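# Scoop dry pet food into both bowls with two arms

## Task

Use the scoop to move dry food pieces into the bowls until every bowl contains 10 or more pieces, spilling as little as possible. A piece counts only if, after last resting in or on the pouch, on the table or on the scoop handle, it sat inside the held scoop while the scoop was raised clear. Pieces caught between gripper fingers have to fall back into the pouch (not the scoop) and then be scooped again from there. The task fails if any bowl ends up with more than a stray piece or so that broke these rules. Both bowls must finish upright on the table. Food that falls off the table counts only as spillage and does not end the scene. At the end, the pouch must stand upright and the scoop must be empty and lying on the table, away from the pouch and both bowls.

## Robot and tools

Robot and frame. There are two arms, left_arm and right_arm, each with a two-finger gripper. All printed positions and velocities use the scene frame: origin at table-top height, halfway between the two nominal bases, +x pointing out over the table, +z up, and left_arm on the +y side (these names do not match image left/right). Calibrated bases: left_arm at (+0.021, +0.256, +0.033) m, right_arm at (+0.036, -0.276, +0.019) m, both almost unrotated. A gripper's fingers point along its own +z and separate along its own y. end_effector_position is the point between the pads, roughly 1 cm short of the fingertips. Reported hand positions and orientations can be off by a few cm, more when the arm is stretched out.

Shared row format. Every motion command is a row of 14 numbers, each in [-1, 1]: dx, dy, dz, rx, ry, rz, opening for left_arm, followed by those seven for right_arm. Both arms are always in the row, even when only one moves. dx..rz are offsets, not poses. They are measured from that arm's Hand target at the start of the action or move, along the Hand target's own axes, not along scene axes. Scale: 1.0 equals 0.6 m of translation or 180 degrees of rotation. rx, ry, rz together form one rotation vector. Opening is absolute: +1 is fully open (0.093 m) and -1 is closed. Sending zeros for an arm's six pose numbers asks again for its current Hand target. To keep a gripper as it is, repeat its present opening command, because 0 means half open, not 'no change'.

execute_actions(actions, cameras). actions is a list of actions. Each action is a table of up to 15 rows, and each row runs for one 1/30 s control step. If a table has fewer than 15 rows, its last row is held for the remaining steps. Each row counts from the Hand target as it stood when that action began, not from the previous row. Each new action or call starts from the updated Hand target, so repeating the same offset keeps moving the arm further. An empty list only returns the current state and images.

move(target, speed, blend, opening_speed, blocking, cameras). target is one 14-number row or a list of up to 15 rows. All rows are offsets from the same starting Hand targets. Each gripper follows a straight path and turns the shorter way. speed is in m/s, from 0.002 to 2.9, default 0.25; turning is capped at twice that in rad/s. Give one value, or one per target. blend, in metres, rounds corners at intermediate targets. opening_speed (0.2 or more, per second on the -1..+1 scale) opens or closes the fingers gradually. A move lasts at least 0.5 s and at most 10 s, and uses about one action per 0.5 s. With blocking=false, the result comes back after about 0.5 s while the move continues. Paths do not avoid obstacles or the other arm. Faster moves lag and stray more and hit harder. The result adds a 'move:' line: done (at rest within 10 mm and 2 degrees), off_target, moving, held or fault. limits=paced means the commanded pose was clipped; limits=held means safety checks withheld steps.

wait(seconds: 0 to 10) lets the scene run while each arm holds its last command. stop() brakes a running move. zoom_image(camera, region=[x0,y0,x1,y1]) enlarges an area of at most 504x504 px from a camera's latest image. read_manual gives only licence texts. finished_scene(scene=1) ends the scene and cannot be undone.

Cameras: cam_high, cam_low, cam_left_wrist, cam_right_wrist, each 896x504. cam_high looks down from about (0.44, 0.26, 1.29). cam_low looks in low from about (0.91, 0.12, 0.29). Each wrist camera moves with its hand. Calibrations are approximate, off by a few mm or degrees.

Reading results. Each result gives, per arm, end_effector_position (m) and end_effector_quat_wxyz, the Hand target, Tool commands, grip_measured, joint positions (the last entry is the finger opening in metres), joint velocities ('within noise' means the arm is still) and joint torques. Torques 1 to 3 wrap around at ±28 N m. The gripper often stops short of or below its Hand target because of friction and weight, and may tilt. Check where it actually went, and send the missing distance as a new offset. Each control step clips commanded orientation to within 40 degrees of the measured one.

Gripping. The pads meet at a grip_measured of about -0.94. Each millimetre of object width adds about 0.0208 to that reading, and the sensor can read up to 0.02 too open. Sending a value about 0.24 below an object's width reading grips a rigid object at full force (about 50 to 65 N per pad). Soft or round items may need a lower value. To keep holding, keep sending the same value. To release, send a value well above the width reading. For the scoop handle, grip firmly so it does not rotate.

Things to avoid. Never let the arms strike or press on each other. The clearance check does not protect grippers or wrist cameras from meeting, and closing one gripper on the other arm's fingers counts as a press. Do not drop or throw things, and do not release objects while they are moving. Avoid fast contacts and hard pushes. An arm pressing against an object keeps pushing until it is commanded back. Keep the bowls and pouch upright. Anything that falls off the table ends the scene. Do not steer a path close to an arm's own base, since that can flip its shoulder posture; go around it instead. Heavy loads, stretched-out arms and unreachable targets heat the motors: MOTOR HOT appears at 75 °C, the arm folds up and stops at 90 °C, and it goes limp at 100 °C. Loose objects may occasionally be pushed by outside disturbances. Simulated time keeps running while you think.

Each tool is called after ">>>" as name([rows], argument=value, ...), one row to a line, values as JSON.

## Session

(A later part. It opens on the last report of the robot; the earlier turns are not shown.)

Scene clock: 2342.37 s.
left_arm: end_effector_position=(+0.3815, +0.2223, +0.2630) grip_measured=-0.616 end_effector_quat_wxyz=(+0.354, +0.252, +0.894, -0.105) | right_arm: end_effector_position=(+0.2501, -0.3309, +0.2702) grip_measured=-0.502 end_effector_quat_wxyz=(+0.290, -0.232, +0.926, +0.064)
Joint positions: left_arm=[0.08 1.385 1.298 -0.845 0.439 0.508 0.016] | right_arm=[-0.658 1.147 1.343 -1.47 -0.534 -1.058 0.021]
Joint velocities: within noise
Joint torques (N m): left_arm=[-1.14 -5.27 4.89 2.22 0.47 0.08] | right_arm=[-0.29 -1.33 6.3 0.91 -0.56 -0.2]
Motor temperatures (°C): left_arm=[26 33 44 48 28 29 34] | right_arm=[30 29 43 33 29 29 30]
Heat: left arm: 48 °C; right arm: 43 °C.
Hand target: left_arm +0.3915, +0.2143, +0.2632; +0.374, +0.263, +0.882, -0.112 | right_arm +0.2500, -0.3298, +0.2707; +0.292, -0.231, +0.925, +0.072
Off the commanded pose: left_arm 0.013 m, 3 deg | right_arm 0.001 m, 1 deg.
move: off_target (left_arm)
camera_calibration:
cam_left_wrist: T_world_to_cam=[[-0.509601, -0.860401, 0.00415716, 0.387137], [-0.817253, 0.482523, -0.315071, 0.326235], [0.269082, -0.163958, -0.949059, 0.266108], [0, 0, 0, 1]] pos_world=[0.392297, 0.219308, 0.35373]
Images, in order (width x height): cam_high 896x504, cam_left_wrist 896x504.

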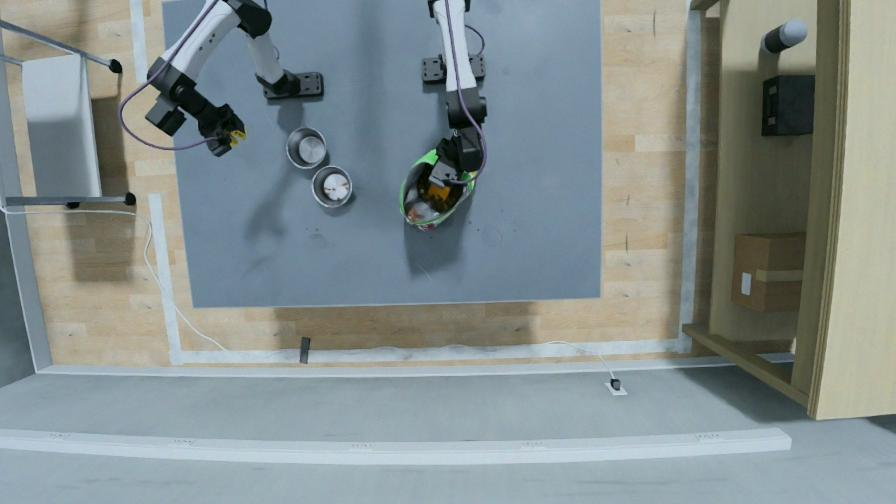

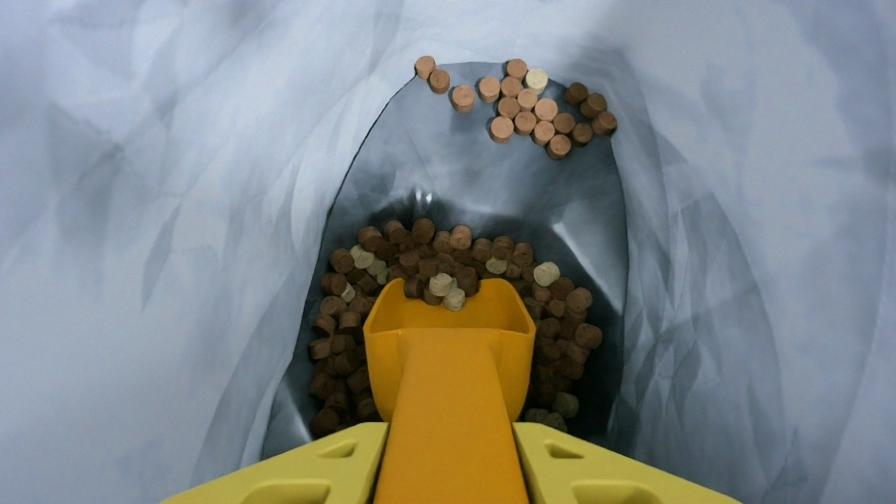

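>>> move([
  [-0.0352,0,0.0124,0,-0.0167,0,-0.97,0,0,0,0,0,0,-0.5],
  [-0.077,0,-0.0164,0,-0.0556,0,-0.97,0,0,0,0,0,0,-0.5],
  [-0.1132,0,-0.0747,0,-0.1222,0,-0.97,0,0,0,0,0,0,-0.5],
  [-0.1442,0,-0.1626,0,-0.2,0,-0.97,0,0,0,0,0,0,-0.5],
  [-0.1692,0,-0.2447,0,-0.2889,0,-0.97,0,0,0,0,0,0,-0.5],
], speed=0.13, blend=[0.005,0.01,0.01,0.01,0], cameras=["cam_high","cam_low","cam_left_wrist"])

>>> zoom_image(camera="cam_high", region=[390, 140, 480, 240])

Scene clock: 2358.83 s.
left_arm: end_effector_position=(+0.3671, +0.2348, +0.4331) grip_measured=-0.616 end_effector_quat_wxyz=(+0.717, +0.180, +0.638, -0.216) | right_arm: end_effector_position=(+0.2501, -0.3309, +0.2702) grip_measured=-0.502 end_effector_quat_wxyz=(+0.290, -0.232, +0.926, +0.064)
Joint positions: left_arm=[0.297 1.068 0.909 0.351 0.882 -0.167 0.016] | right_arm=[-0.658 1.147 1.343 -1.47 -0.534 -1.058 0.021]
Joint velocities: within noise
Joint torques (N m): left_arm=[0.42 -4.64 6.3 2.12 0.02 0.05] | right_arm=[-0.28 -1.33 6.31 0.93 -0.56 -0.19]
Motor temperatures (°C): left_arm=[26 33 43 52 28 29 34] | right_arm=[30 29 43 33 29 29 30]
Heat: left arm: 52 °C; right arm: 43 °C.
Hand target: left_arm +0.3621, +0.2335, +0.4382; +0.723, +0.187, +0.629, -0.215 | right_arm +0.2500, -0.3298, +0.2707; +0.292, -0.231, +0.925, +0.072
Off the commanded pose: left_arm 0.007 m, 2 deg | right_arm 0.001 m, 1 deg.
move: done
camera_calibration:
cam_left_wrist: T_world_to_cam=[[-0.527762, -0.848841, 0.0306016, 0.38242], [-0.278871, 0.139131, -0.950196, 0.519997], [0.802308, -0.510011, -0.310145, 0.0422137], [0, 0, 0, 1]] pos_world=[0.312971, 0.273796, 0.495489]
Images, in order (width x height): cam_high 896x504, cam_low 896x504, cam_left_wrist 896x504.

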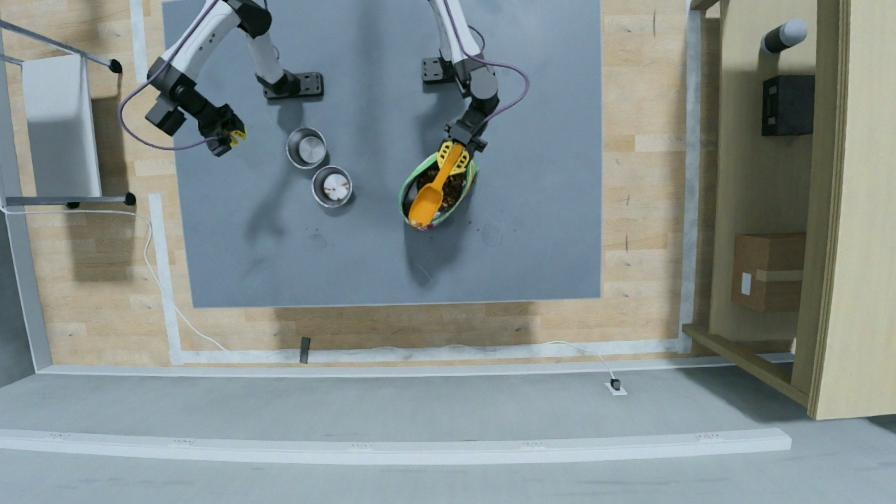

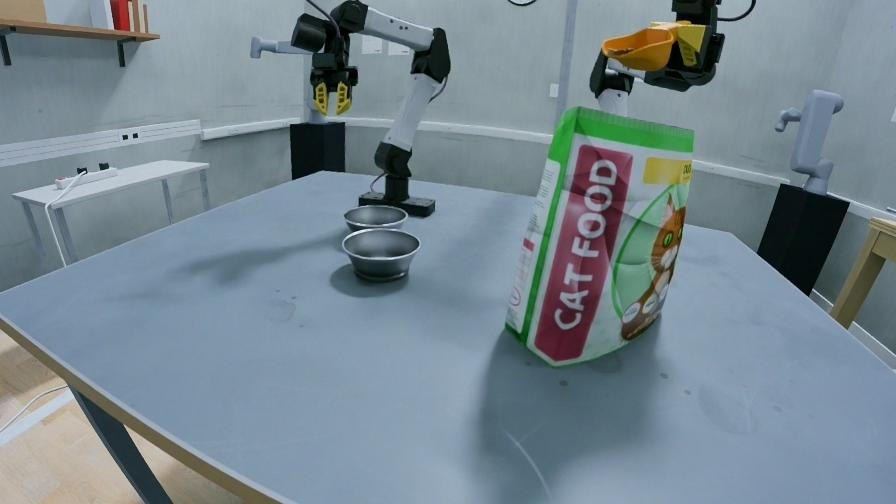

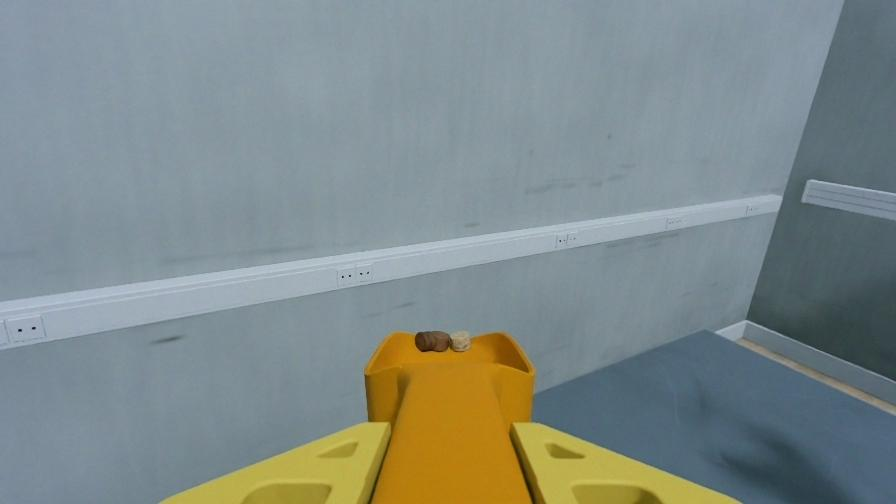

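Scaled by 5.040 from the camera's 896x504 image, which has a finer 1280x720 frame.

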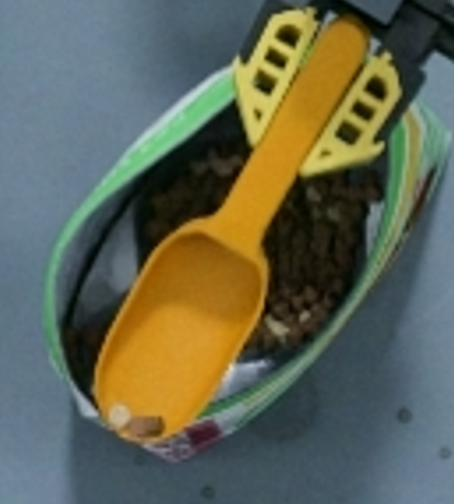

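>>> move([
  [-0.0282,-0.0245,-0.0803,0,-0.02,0,-0.97,0,0,0,0,0,0,-0.5],
  [0.044,-0.4567,0.0983,0.0649,-0.0664,-0.0162,-0.97,0,0,0,0,0,0,-0.5],
  [0.3433,-0.46,0.0727,0.0667,0.0443,-0.0047,-0.97,0,0,0,0,0,0,-0.5],
  [0.3587,-0.4835,0.1823,0.0671,0.166,0.0082,-0.97,0,0,0,0,0,0,-0.5],
  [0.3338,-0.5225,0.3012,0.0637,0.3763,0.0311,-0.97,0,0,0,0,0,0,-0.5],
], speed=[0.2,0.22,0.2,0.25,0.25], blend=[0.02,0.03,0.02,0.02,0], cameras=["cam_high","cam_low","cam_left_wrist"])

Scene clock: 2421.17 s.
left_arm: end_effector_position=(+0.3613, -0.1407, +0.2616) grip_measured=-0.616 end_effector_quat_wxyz=(+0.237, +0.376, +0.891, -0.091) | right_arm: end_effector_position=(+0.2501, -0.3309, +0.2702) grip_measured=-0.502 end_effector_quat_wxyz=(+0.290, -0.232, +0.926, +0.064)
Joint positions: left_arm=[-0.905 2.223 2.461 -1.296 -0.055 -0.065 0.016] | right_arm=[-0.658 1.147 1.343 -1.47 -0.534 -1.058 0.021]
Joint velocities: within noise
Joint torques (N m): left_arm=[0.51 -12.18 8.14 1.36 0.07 0.04] | right_arm=[-0.32 -1.33 6.34 0.92 -0.55 -0.2]
Motor temperatures (°C): left_arm=[26 33 45 53 28 29 34] | right_arm=[30 29 43 33 29 29 30]
Heat: left arm: 53 °C; right arm: 43 °C.
Hand target: left_arm +0.3637, -0.1422, +0.2651; +0.239, +0.371, +0.892, -0.100 | right_arm +0.2500, -0.3298, +0.2707; +0.292, -0.231, +0.925, +0.072
Off the commanded pose: left_arm 0.005 m, 1 deg | right_arm 0.001 m, 1 deg.
move: done
camera_calibration:
cam_left_wrist: T_world_to_cam=[[-0.701709, -0.71206, -0.0240051, 0.162109], [-0.708775, 0.701103, -0.0780483, 0.413993], [0.072405, -0.0377529, -0.996661, 0.311883], [0, 0, 0, 1]] pos_world=[0.3846, -0.163046, 0.347044]
Images, in order (width x height): cam_high 896x504, cam_low 896x504, cam_left_wrist 896x504.

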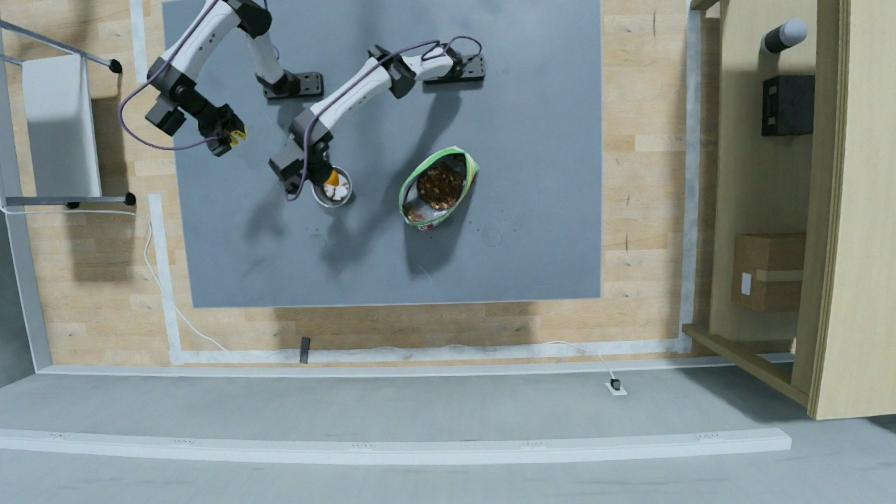

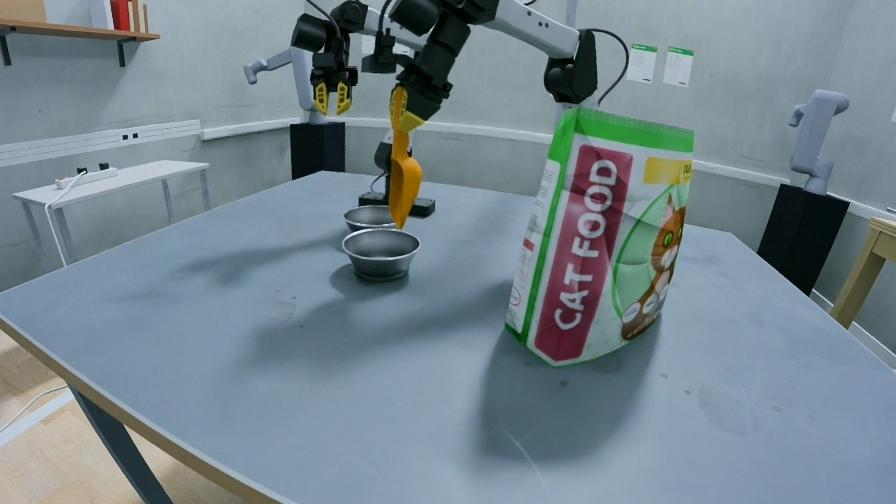

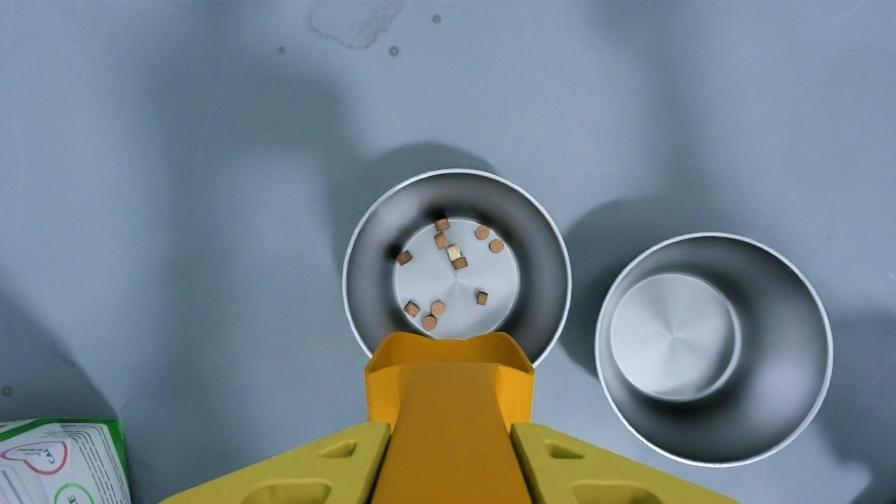

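>>> move([
  [-0.0667,0,-0.1155,0,0,0,-0.97,0,0,0,0,0,0,-0.5],
  [-0.0768,0.2098,-0.1,-0.0522,-0.2213,-0.0438,-0.97,0,0,0,0,0,0,-0.5],
  [-0.0143,0.2508,0.114,-0.0522,-0.2213,-0.0438,-0.97,0,0,0,0,0,0,-0.5],
], speed=[0.25,0.3,0.2], blend=[0.03,0.03,0], cameras=["cam_low"])

Scene clock: 2438.73 s.
left_arm: end_effector_position=(+0.4970, -0.0638, +0.2016) grip_measured=-0.616 end_effector_quat_wxyz=(+0.537, +0.232, +0.795, -0.157) | right_arm: end_effector_position=(+0.2501, -0.3309, +0.2702) grip_measured=-0.502 end_effector_quat_wxyz=(+0.290, -0.232, +0.926, +0.064)
Joint positions: left_arm=[-0.625 1.949 1.3 0.267 -0.029 -0.013 0.016] | right_arm=[-0.658 1.147 1.343 -1.47 -0.534 -1.058 0.021]
Joint velocities: within noise
Joint torques (N m): left_arm=[0.35 -11.77 6.99 2.48 0.1 0.19] | right_arm=[-0.29 -1.33 6.32 0.92 -0.55 -0.2]
Motor temperatures (°C): left_arm=[26 40 47 50 28 29 34] | right_arm=[30 29 43 33 29 29 30]
Heat: left arm: 50 °C; right arm: 43 °C.
Hand target: left_arm +0.4997, -0.0657, +0.2101; +0.549, +0.234, +0.785, -0.164 | right_arm +0.2500, -0.3298, +0.2707; +0.292, -0.231, +0.925, +0.072
Off the commanded pose: left_arm 0.009 m, 2 deg | right_arm 0.001 m, 1 deg.
elbow stopped short (left arm): the move would have taken joint 3 (elbow) straighter than the controller allows.
move: done
Images, in order (width x height): cam_low 896x504.

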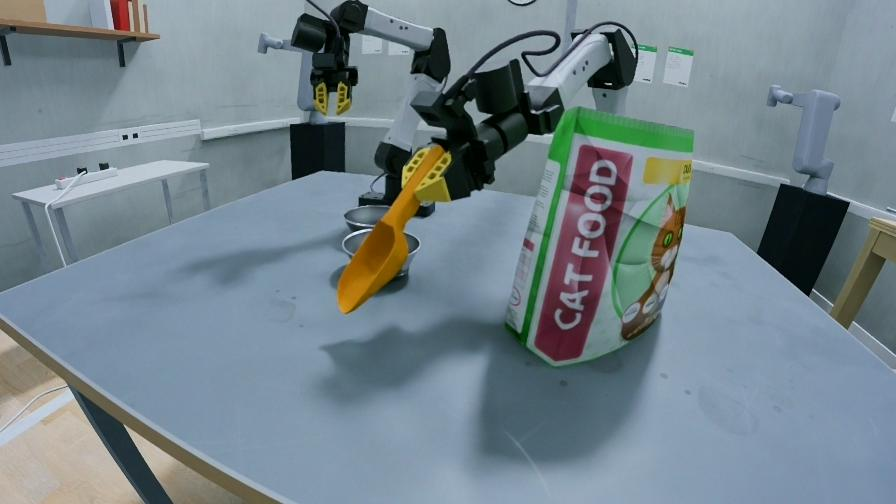

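>>> move([
  [0.1097,0,0.0399,0,0,0,-0.8,0,0,0,0,0,0,-0.5],
  [0.1758,0,0.0143,0,-0.011,0,-0.8,0,0,0,0,0,0,-0.5],
  [0.2318,0,0.0062,0,-0.022,0,-0.8,0,0,0,0,0,0,-0.5],
  [0.2803,0,0.0097,0,-0.033,0,-0.8,0,0,0,0,0,0,-0.5],
], speed=0.08, blend=[0.01,0.01,0.01,0], cameras=["cam_low","cam_left_wrist"])

>>> zoom_image(camera="cam_low", region=[300, 150, 550, 350])

Scene clock: 2451.63 s.
left_arm: end_effector_position=(+0.4620, -0.0399, +0.0833) grip_measured=-0.616 end_effector_quat_wxyz=(+0.628, +0.209, +0.726, -0.187) | right_arm: end_effector_position=(+0.2501, -0.3309, +0.2702) grip_measured=-0.502 end_effector_quat_wxyz=(+0.290, -0.232, +0.926, +0.064)
Joint positions: left_arm=[-0.625 2.272 0.874 1.256 -0.029 -0.013 0.016] | right_arm=[-0.658 1.147 1.343 -1.47 -0.534 -1.058 0.021]
Joint velocities: within noise
Joint torques (N m): left_arm=[0.14 -9.05 3.08 1.64 0.07 0.19] | right_arm=[-0.32 -1.31 6.31 0.92 -0.55 -0.18]
Motor temperatures (°C): left_arm=[26 42 47 52 28 29 34] | right_arm=[30 29 43 33 29 29 30]
Heat: left arm: 52 °C; right arm: 43 °C.
Hand target: left_arm +0.4561, -0.0372, +0.0501; +0.589, +0.225, +0.756, -0.176 | right_arm +0.2500, -0.3298, +0.2707; +0.292, -0.231, +0.925, +0.072
Off the commanded pose: left_arm 0.034 m, 6 deg | right_arm 0.001 m, 1 deg.
move: off_target (left_arm)
camera_calibration:
cam_left_wrist: T_world_to_cam=[[-0.524509, -0.85123, 0.0172519, 0.209448], [-0.473081, 0.274535, -0.837153, 0.338045], [0.707874, -0.447256, -0.546697, -0.216745], [0, 0, 0, 1]] pos_world=[0.423208, -0.0114572, 0.160889]
Images, in order (width x height): cam_low 896x504, cam_left_wrist 896x504.

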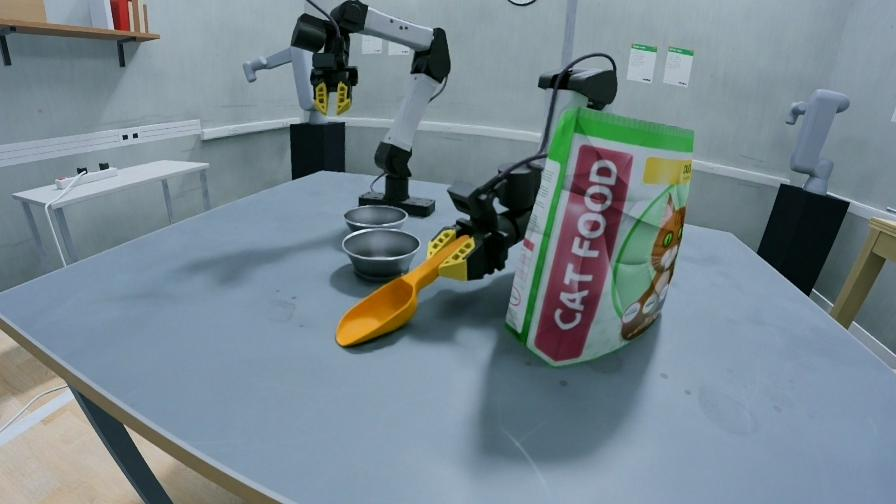

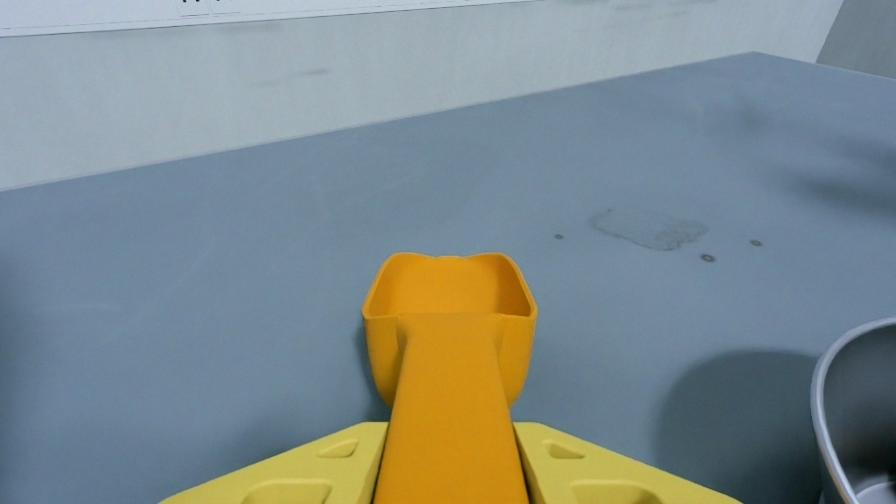

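Scaled by 2.016 from the camera's 896x504 image, which has a finer 1280x720 frame.

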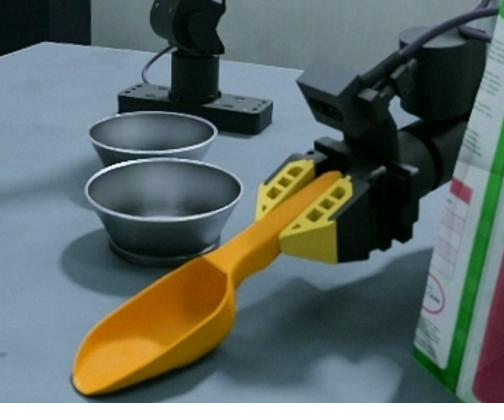

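>>> move(target=[0.0484,0,0.0126,0,0.033,0,-0.8,0,0,0,0,0,0,-0.5], speed=0.08, cameras=["cam_low","cam_left_wrist"])

Scene clock: 2465.40 s.
left_arm: end_effector_position=(+0.4612, -0.0394, +0.0788) grip_measured=-0.616 end_effector_quat_wxyz=(+0.624, +0.211, +0.729, -0.186) | right_arm: end_effector_position=(+0.2501, -0.3309, +0.2702) grip_measured=-0.502 end_effector_quat_wxyz=(+0.290, -0.232, +0.926, +0.064)
Joint positions: left_arm=[-0.625 2.279 0.873 1.254 -0.029 -0.013 0.016] | right_arm=[-0.658 1.147 1.343 -1.47 -0.534 -1.058 0.021]
Joint velocities: within noise
Joint torques (N m): left_arm=[0.16 -7.71 4.04 0.82 0.08 0.16] | right_arm=[-0.28 -1.35 6.31 0.91 -0.56 -0.2]
Motor temperatures (°C): left_arm=[26 40 45 50 28 29 34] | right_arm=[30 29 43 33 29 29 30]
Heat: left arm: 50 °C; right arm: 43 °C.
Hand target: left_arm +0.4563, -0.0374, +0.0201; +0.550, +0.234, +0.785, -0.164 | right_arm +0.2500, -0.3298, +0.2707; +0.292, -0.231, +0.925, +0.072
Off the commanded pose: left_arm 0.059 m, 11 deg | right_arm 0.001 m, 1 deg.
move: off_target (left_arm)
camera_calibration:
cam_left_wrist: T_world_to_cam=[[-0.524727, -0.851113, 0.0163972, 0.209778], [-0.479912, 0.279856, -0.831484, 0.336697], [0.703098, -0.444171, -0.555307, -0.2154], [0, 0, 0, 1]] pos_world=[0.423109, -0.0113564, 0.156905]
Images, in order (width x height): cam_low 896x504, cam_left_wrist 896x504.

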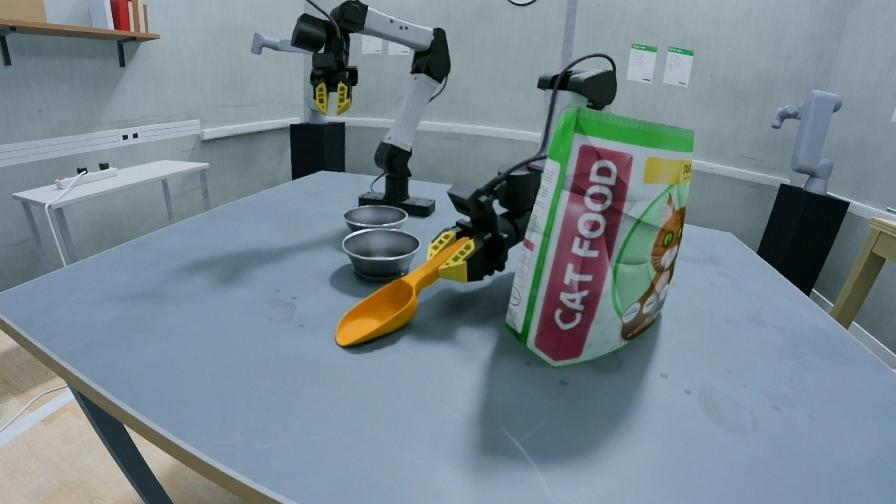

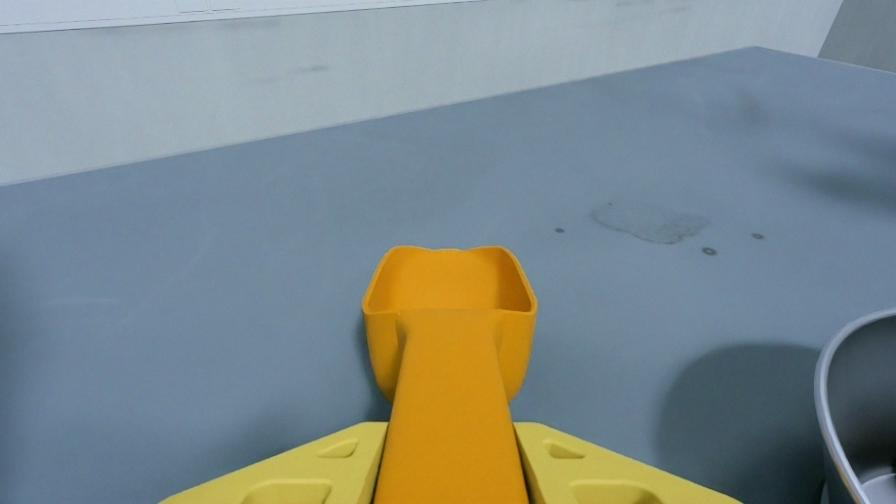

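>>> move(target=[-0.026,0,-0.0063,0,-0.0778,0,-0.45,0,0,0,0,0,0,-0.5], speed=0.05, opening_speed=0.2, cameras=["cam_low","cam_left_wrist"])

>>> zoom_image(camera="cam_low", region=[300, 150, 550, 350])

Scene clock: 2484.40 s.
left_arm: end_effector_position=(+0.4569, -0.0365, +0.0403) grip_measured=-0.452 end_effector_quat_wxyz=(+0.642, +0.206, +0.713, -0.192) | right_arm: end_effector_position=(+0.2501, -0.3309, +0.2702) grip_measured=-0.502 end_effector_quat_wxyz=(+0.290, -0.232, +0.926, +0.064)
Joint positions: left_arm=[-0.625 2.473 0.89 1.481 -0.029 -0.012 0.024] | right_arm=[-0.658 1.147 1.343 -1.47 -0.534 -1.058 0.021]
Joint velocities: within noise
Joint torques (N m): left_arm=[0.12 -10.13 4.27 2.29 0.06 0.2] | right_arm=[-0.32 -1.31 6.32 0.91 -0.55 -0.19]
Motor temperatures (°C): left_arm=[26 40 44 47 28 29 34] | right_arm=[30 29 43 33 29 29 30]
Heat: left arm: 47 °C; right arm: 43 °C.
Hand target: left_arm +0.4579, -0.0384, +0.0361; +0.641, +0.212, +0.712, -0.191 | right_arm +0.2500, -0.3298, +0.2707; +0.292, -0.231, +0.925, +0.072
Off the commanded pose: left_arm 0.005 m, 1 deg | right_arm 0.001 m, 1 deg.
move: done
camera_calibration:
cam_left_wrist: T_world_to_cam=[[-0.525513, -0.850602, 0.0176966, 0.210982], [-0.444021, 0.256461, -0.85853, 0.285632], [0.725728, -0.459026, -0.512459, -0.245015], [0, 0, 0, 1]] pos_world=[0.415514, -0.00626011, 0.115929]
Images, in order (width x height): cam_low 896x504, cam_left_wrist 896x504.

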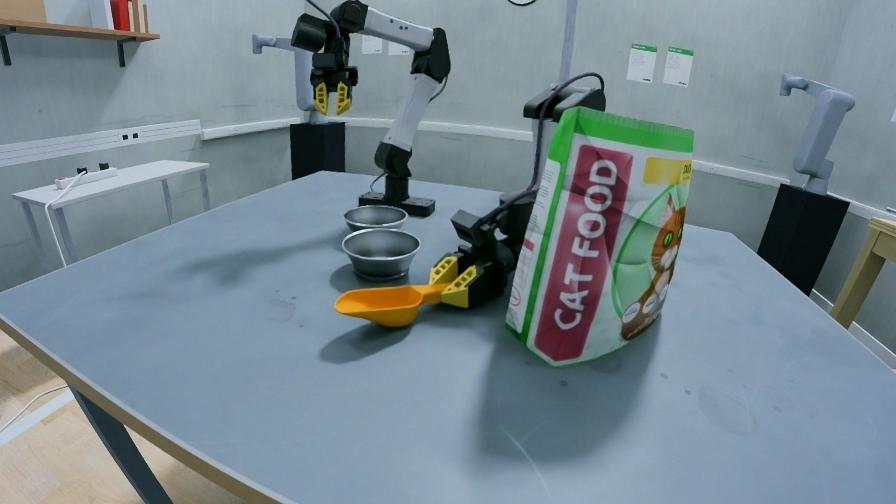

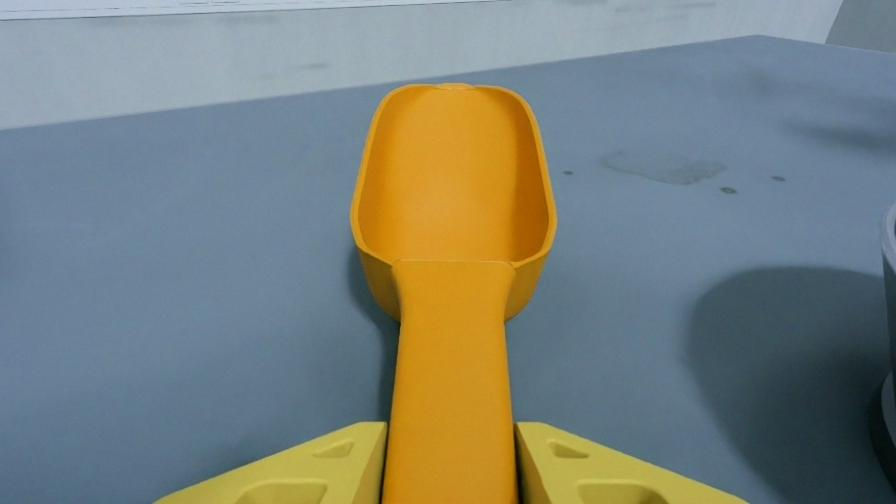

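Scaled by 2.016 from the camera's 896x504 image, which has a finer 1280x720 frame.

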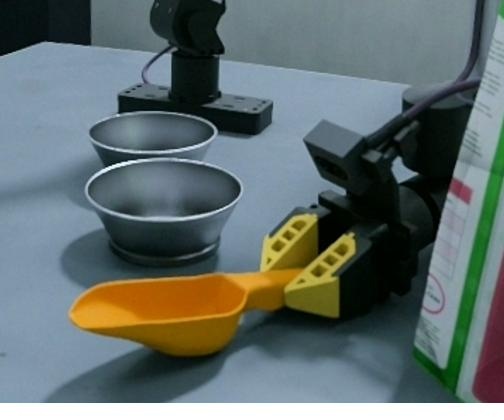

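>>> move([
  [0,0,0,0,0,0,-0.97,0,0,0,0,0,0,-0.5],
  [-0.1989,0,-0.0207,0,0,0,-0.97,0,0,0,0,0,0,-0.5],
  [-0.602,-0.0195,-0.3957,-0.0314,0.1776,-0.0126,-0.97,0,0,0,0,0,0,-0.5],
  [-0.583,0.263,-0.5782,-0.0314,0.1776,-0.0126,-0.97,0,0,0,0,0,0,-0.5],
], speed=[0.1,0.2,0.3,0.3], opening_speed=1, blend=[0,0.03,0.04,0], cameras=["cam_high","cam_left_wrist"])

>>> move([
  [0.0623,0.0257,0.1098,0.0212,0.0944,0.0223,-0.97,0,0,0,0,0,0,-0.5],
  [0.1067,0.0252,0.1615,0.0193,0.1499,0.0242,-0.97,0,0,0,0,0,0,-0.5],
  [0.1403,0.0247,0.2,0.0174,0.1998,0.0258,-0.97,0,0,0,0,0,0,-0.5],
], speed=[0.12,0.1,0.07], blend=[0.02,0.01,0], cameras=["cam_high","cam_left_wrist"])

>>> zoom_image(camera="cam_high", region=[390, 140, 480, 240])

Scene clock: 2512.73 s.
left_arm: end_effector_position=(+0.2855, +0.2636, +0.4134) grip_measured=-0.616 end_effector_quat_wxyz=(+0.417, +0.205, +0.880, -0.102) | right_arm: end_effector_position=(+0.2501, -0.3309, +0.2702) grip_measured=-0.502 end_effector_quat_wxyz=(+0.290, -0.232, +0.926, +0.064)
Joint positions: left_arm=[0.396 1.265 1.817 -1.466 0.648 0.653 0.016] | right_arm=[-0.658 1.147 1.343 -1.47 -0.534 -1.058 0.021]
Joint velocities: within noise
Joint torques (N m): left_arm=[0.46 -2.58 6.97 1.49 0.49 0.19] | right_arm=[-0.31 -1.33 6.35 0.92 -0.56 -0.2]
Motor temperatures (°C): left_arm=[26 39 43 51 28 29 33] | right_arm=[30 29 43 33 29 29 30]
Heat: left arm: 51 °C; right arm: 43 °C.
Hand target: left_arm +0.2862, +0.2626, +0.4202; +0.426, +0.211, +0.874, -0.103 | right_arm +0.2500, -0.3298, +0.2707; +0.292, -0.231, +0.925, +0.072
Off the commanded pose: left_arm 0.007 m, 1 deg | right_arm 0.001 m, 1 deg.
move: done
camera_calibration:
cam_left_wrist: T_world_to_cam=[[-0.429278, -0.903147, 0.00682273, 0.360331], [-0.81416, 0.383689, -0.435805, 0.350198], [0.390978, -0.192636, -0.900015, 0.393888], [0, 0, 0, 1]] pos_world=[0.285798, 0.266942, 0.504665]
Images, in order (width x height): cam_high 896x504, cam_left_wrist 896x504.

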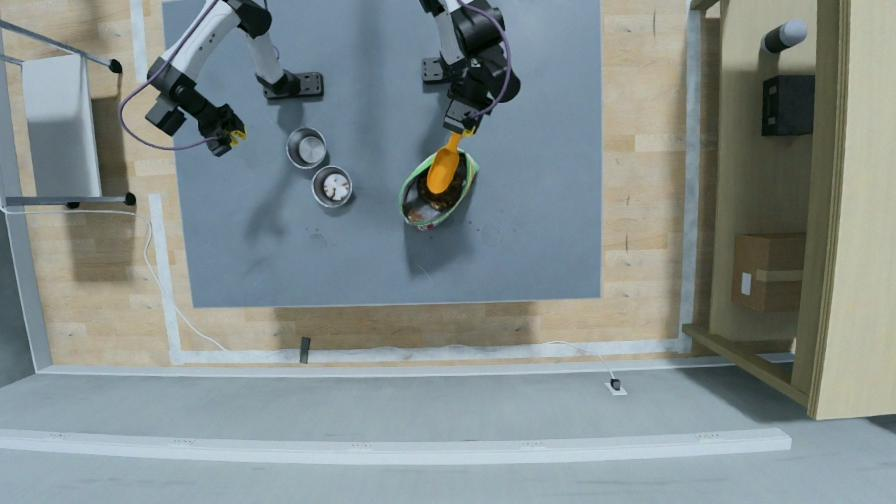

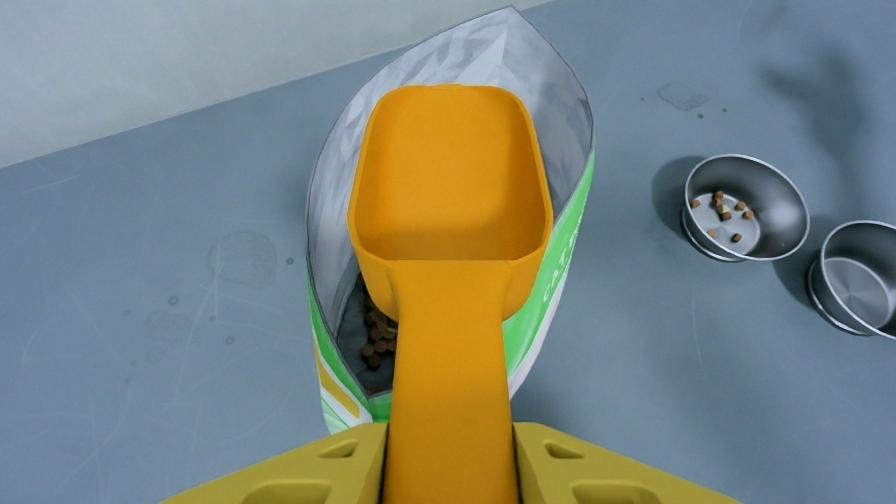

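Scene clock: 2516.67 s.
left_arm: end_effector_position=(+0.3437, +0.2544, +0.2925) grip_measured=-0.616 end_effector_quat_wxyz=(+0.178, +0.284, +0.942, -0.034) | right_arm: end_effector_position=(+0.2501, -0.3309, +0.2702) grip_measured=-0.502 end_effector_quat_wxyz=(+0.290, -0.232, +0.926, +0.064)
Joint positions: left_arm=[0.071 1.577 1.786 -1.472 0.196 0.653 0.016] | right_arm=[-0.658 1.147 1.343 -1.47 -0.534 -1.058 0.021]
Joint velocities: within noise
Joint torques (N m): left_arm=[-0.29 -5.35 5.11 0.4 -0.14 0.04] | right_arm=[-0.34 -1.32 6.31 0.92 -0.55 -0.19]
Motor temperatures (°C): left_arm=[26 39 43 50 28 29 33] | right_arm=[30 29 43 33 29 29 30]
Heat: left arm: 50 °C; right arm: 43 °C.
Hand target: left_arm +0.3310, +0.2563, +0.2801; +0.134, +0.279, +0.950, -0.039 | right_arm +0.2500, -0.3298, +0.2707; +0.292, -0.231, +0.925, +0.072
Off the commanded pose: left_arm 0.018 m, 5 deg | right_arm 0.001 m, 1 deg.
move: off_target (left_arm)
camera_calibration:
cam_left_wrist: T_world_to_cam=[[-0.533951, -0.84419, -0.0473349, 0.41467], [-0.844696, 0.530133, 0.0738048, 0.172633], [-0.0372114, 0.0793917, -0.996149, 0.366645], [0, 0, 0, 1]] pos_world=[0.380879, 0.229433, 0.37212]
Images, in order (width x height): cam_high 896x504, cam_left_wrist 896x504.

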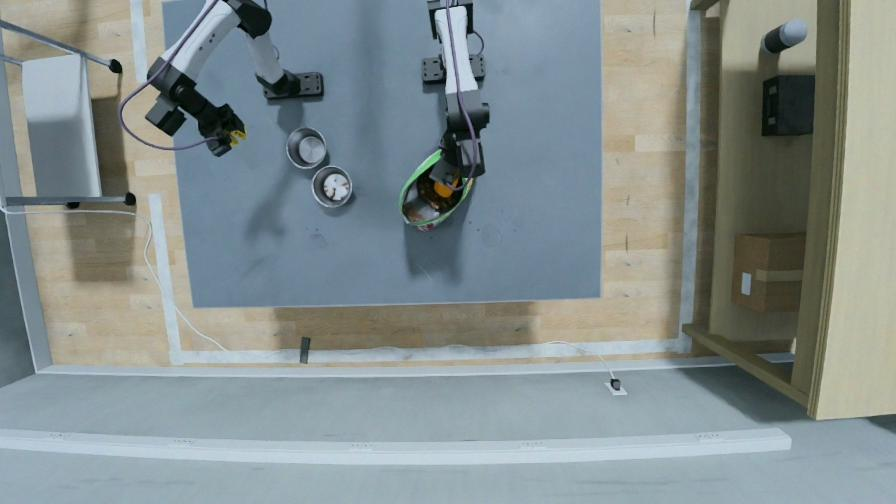

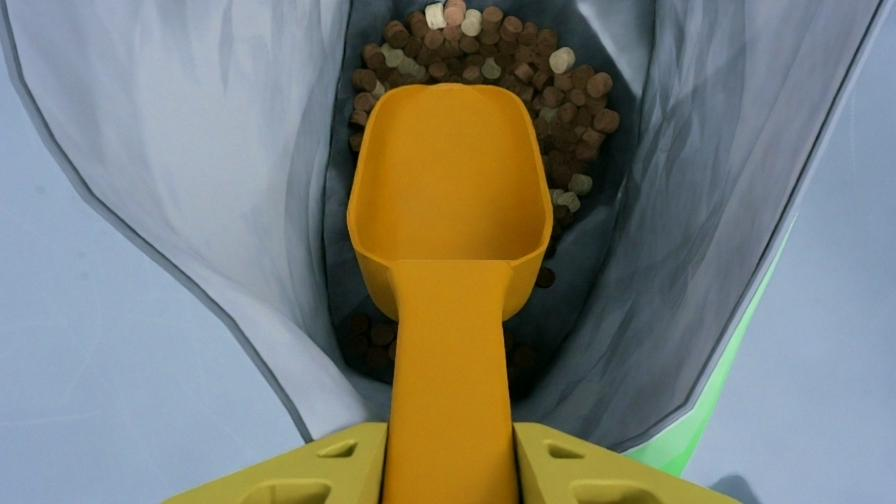

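Scaled by 5.040 from the camera's 896x504 image, which has a finer 1280x720 frame.

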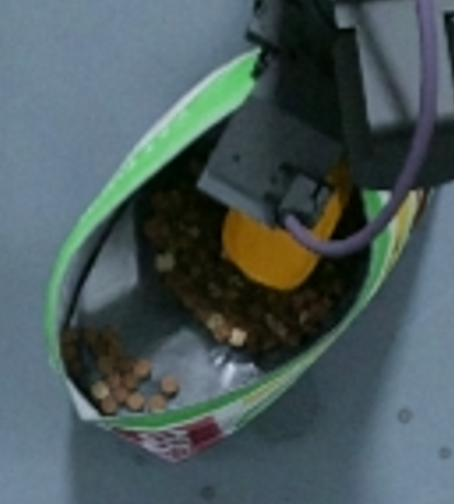

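>>> move([
  [-0.0228,0,0.0412,0,-0.0167,0,-0.97,0,0,0,0,0,0,-0.5],
  [-0.0502,0,0.0663,0,-0.0667,0,-0.97,0,0,0,0,0,0,-0.5],
], speed=0.08, blend=[0.005,0], cameras=["cam_high","cam_left_wrist"])

Scene clock: 2527.60 s.
left_arm: end_effector_position=(+0.3609, +0.2410, +0.2486) grip_measured=-0.616 end_effector_quat_wxyz=(+0.215, +0.275, +0.936, -0.053) | right_arm: end_effector_position=(+0.2501, -0.3309, +0.2702) grip_measured=-0.502 end_effector_quat_wxyz=(+0.290, -0.232, +0.926, +0.064)
Joint positions: left_arm=[0.052 1.517 1.512 -1.19 0.249 0.601 0.016] | right_arm=[-0.658 1.147 1.343 -1.47 -0.534 -1.058 0.021]
Joint velocities: within noise
Joint torques (N m): left_arm=[-0.02 -7.53 4.77 1.44 0.55 0] | right_arm=[-0.31 -1.32 6.31 0.92 -0.56 -0.19]
Motor temperatures (°C): left_arm=[26 38 43 47 28 29 33] | right_arm=[30 29 43 33 29 29 30]
Heat: left arm: 47 °C; right arm: 43 °C.
Hand target: left_arm +0.3646, +0.2348, +0.2501; +0.232, +0.273, +0.931, -0.068 | right_arm +0.2500, -0.3298, +0.2707; +0.292, -0.231, +0.925, +0.072
Off the commanded pose: left_arm 0.007 m, 3 deg | right_arm 0.001 m, 1 deg.
move: off_target (left_arm)
camera_calibration:
cam_left_wrist: T_world_to_cam=[[-0.522893, -0.851934, -0.028117, 0.403517], [-0.85206, 0.52333, -0.0108945, 0.222893], [0.0239959, 0.0182607, -0.999545, 0.318184], [0, 0, 0, 1]] pos_world=[0.39328, 0.221313, 0.331813]
Images, in order (width x height): cam_high 896x504, cam_left_wrist 896x504.

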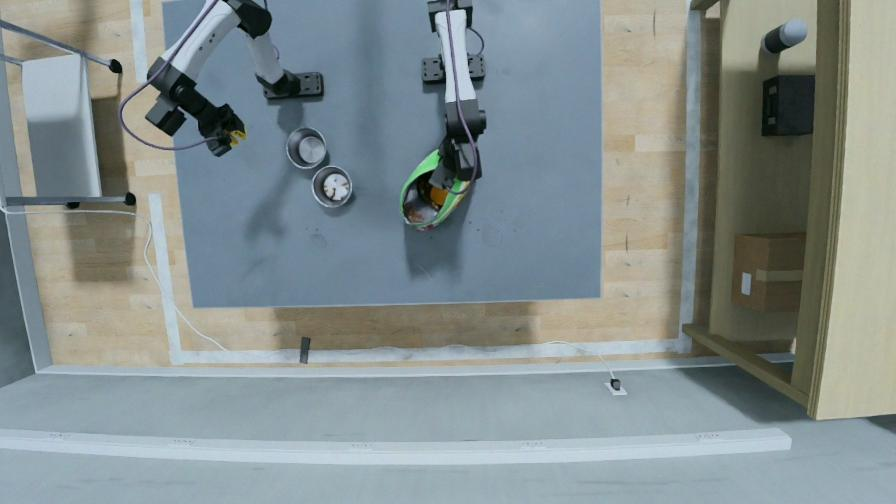

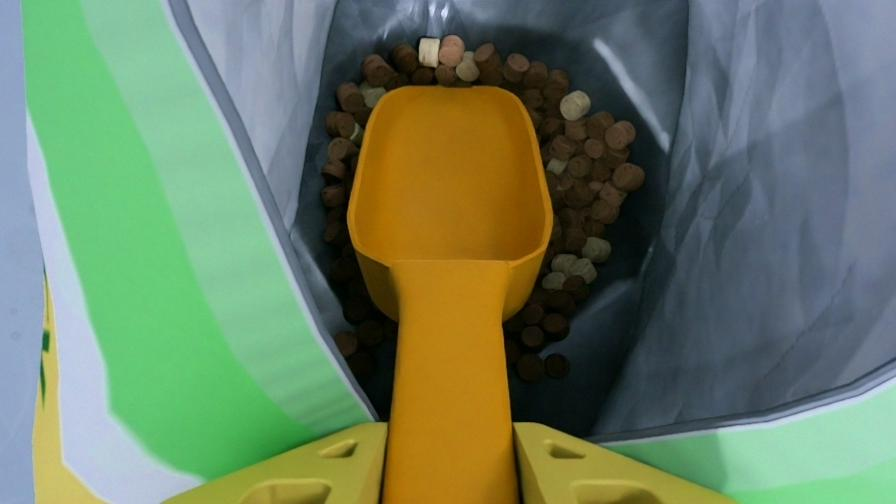

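>>> move([
  [-0.0073,0,0.036,0,-0.0111,0,-0.97,0,0,0,0,0,0,-0.5],
  [-0.0305,0,0.0634,0,-0.0556,0,-0.97,0,0,0,0,0,0,-0.5],
  [-0.0348,0,0.0411,0,-0.1222,0,-0.97,0,0,0,0,0,0,-0.5],
  [-0.053,0,-0.0285,0,-0.1667,0,-0.97,0,0,0,0,0,0,-0.5],
], speed=0.1, blend=[0.005,0.005,0.005,0], cameras=["cam_high","cam_left_wrist"])

>>> zoom_image(camera="cam_high", region=[390, 140, 480, 240])

Scene clock: 2548.37 s.
left_arm: end_effector_position=(+0.3858, +0.2235, +0.2821) grip_measured=-0.616 end_effector_quat_wxyz=(+0.468, +0.252, +0.837, -0.131) | right_arm: end_effector_position=(+0.2501, -0.3309, +0.2702) grip_measured=-0.502 end_effector_quat_wxyz=(+0.290, -0.232, +0.926, +0.064)
Joint positions: left_arm=[0.153 1.265 1.105 -0.542 0.614 0.471 0.016] | right_arm=[-0.658 1.147 1.343 -1.47 -0.534 -1.058 0.021]
Joint velocities: within noise
Joint torques (N m): left_arm=[0.51 -6.34 5.64 1.75 0.29 0.03] | right_arm=[-0.29 -1.32 6.34 0.92 -0.55 -0.2]
Motor temperatures (°C): left_arm=[26 38 42 48 28 29 34] | right_arm=[30 29 43 33 29 29 30]
Heat: left arm: 48 °C; right arm: 43 °C.
Hand target: left_arm +0.3814, +0.2239, +0.2801; +0.465, +0.246, +0.839, -0.136 | right_arm +0.2500, -0.3298, +0.2707; +0.292, -0.231, +0.925, +0.072
Off the commanded pose: left_arm 0.005 m, 1 deg | right_arm 0.001 m, 1 deg.
move: done
camera_calibration:
cam_left_wrist: T_world_to_cam=[[-0.52835, -0.8489, -0.0146534, 0.400248], [-0.70667, 0.449262, -0.546609, 0.365198], [0.470599, -0.278446, -0.83726, 0.199644], [0, 0, 0, 1]] pos_world=[0.375593, 0.231291, 0.372639]
Images, in order (width x height): cam_high 896x504, cam_left_wrist 896x504.

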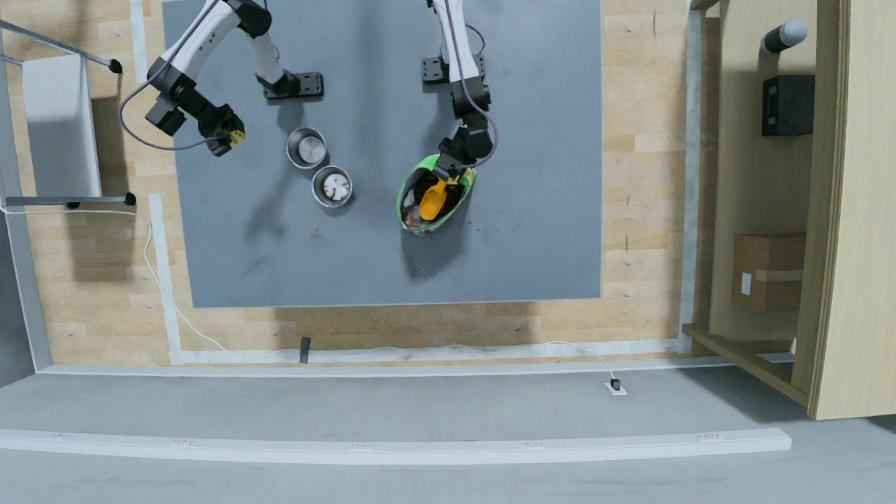

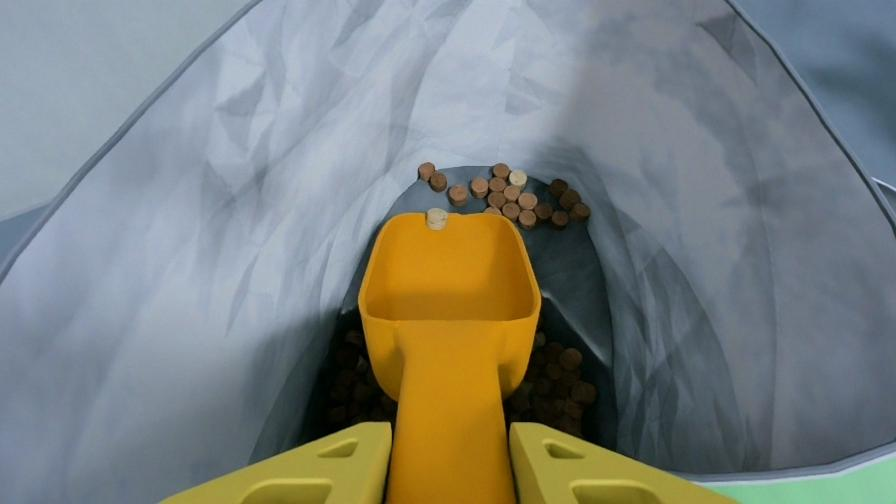

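Scaled by 5.040 from the camera's 896x504 image, which has a finer 1280x720 frame.

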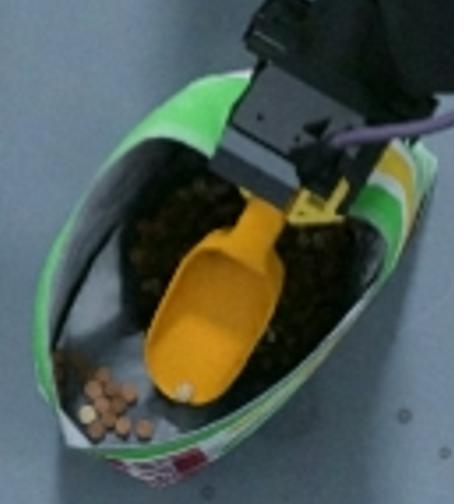

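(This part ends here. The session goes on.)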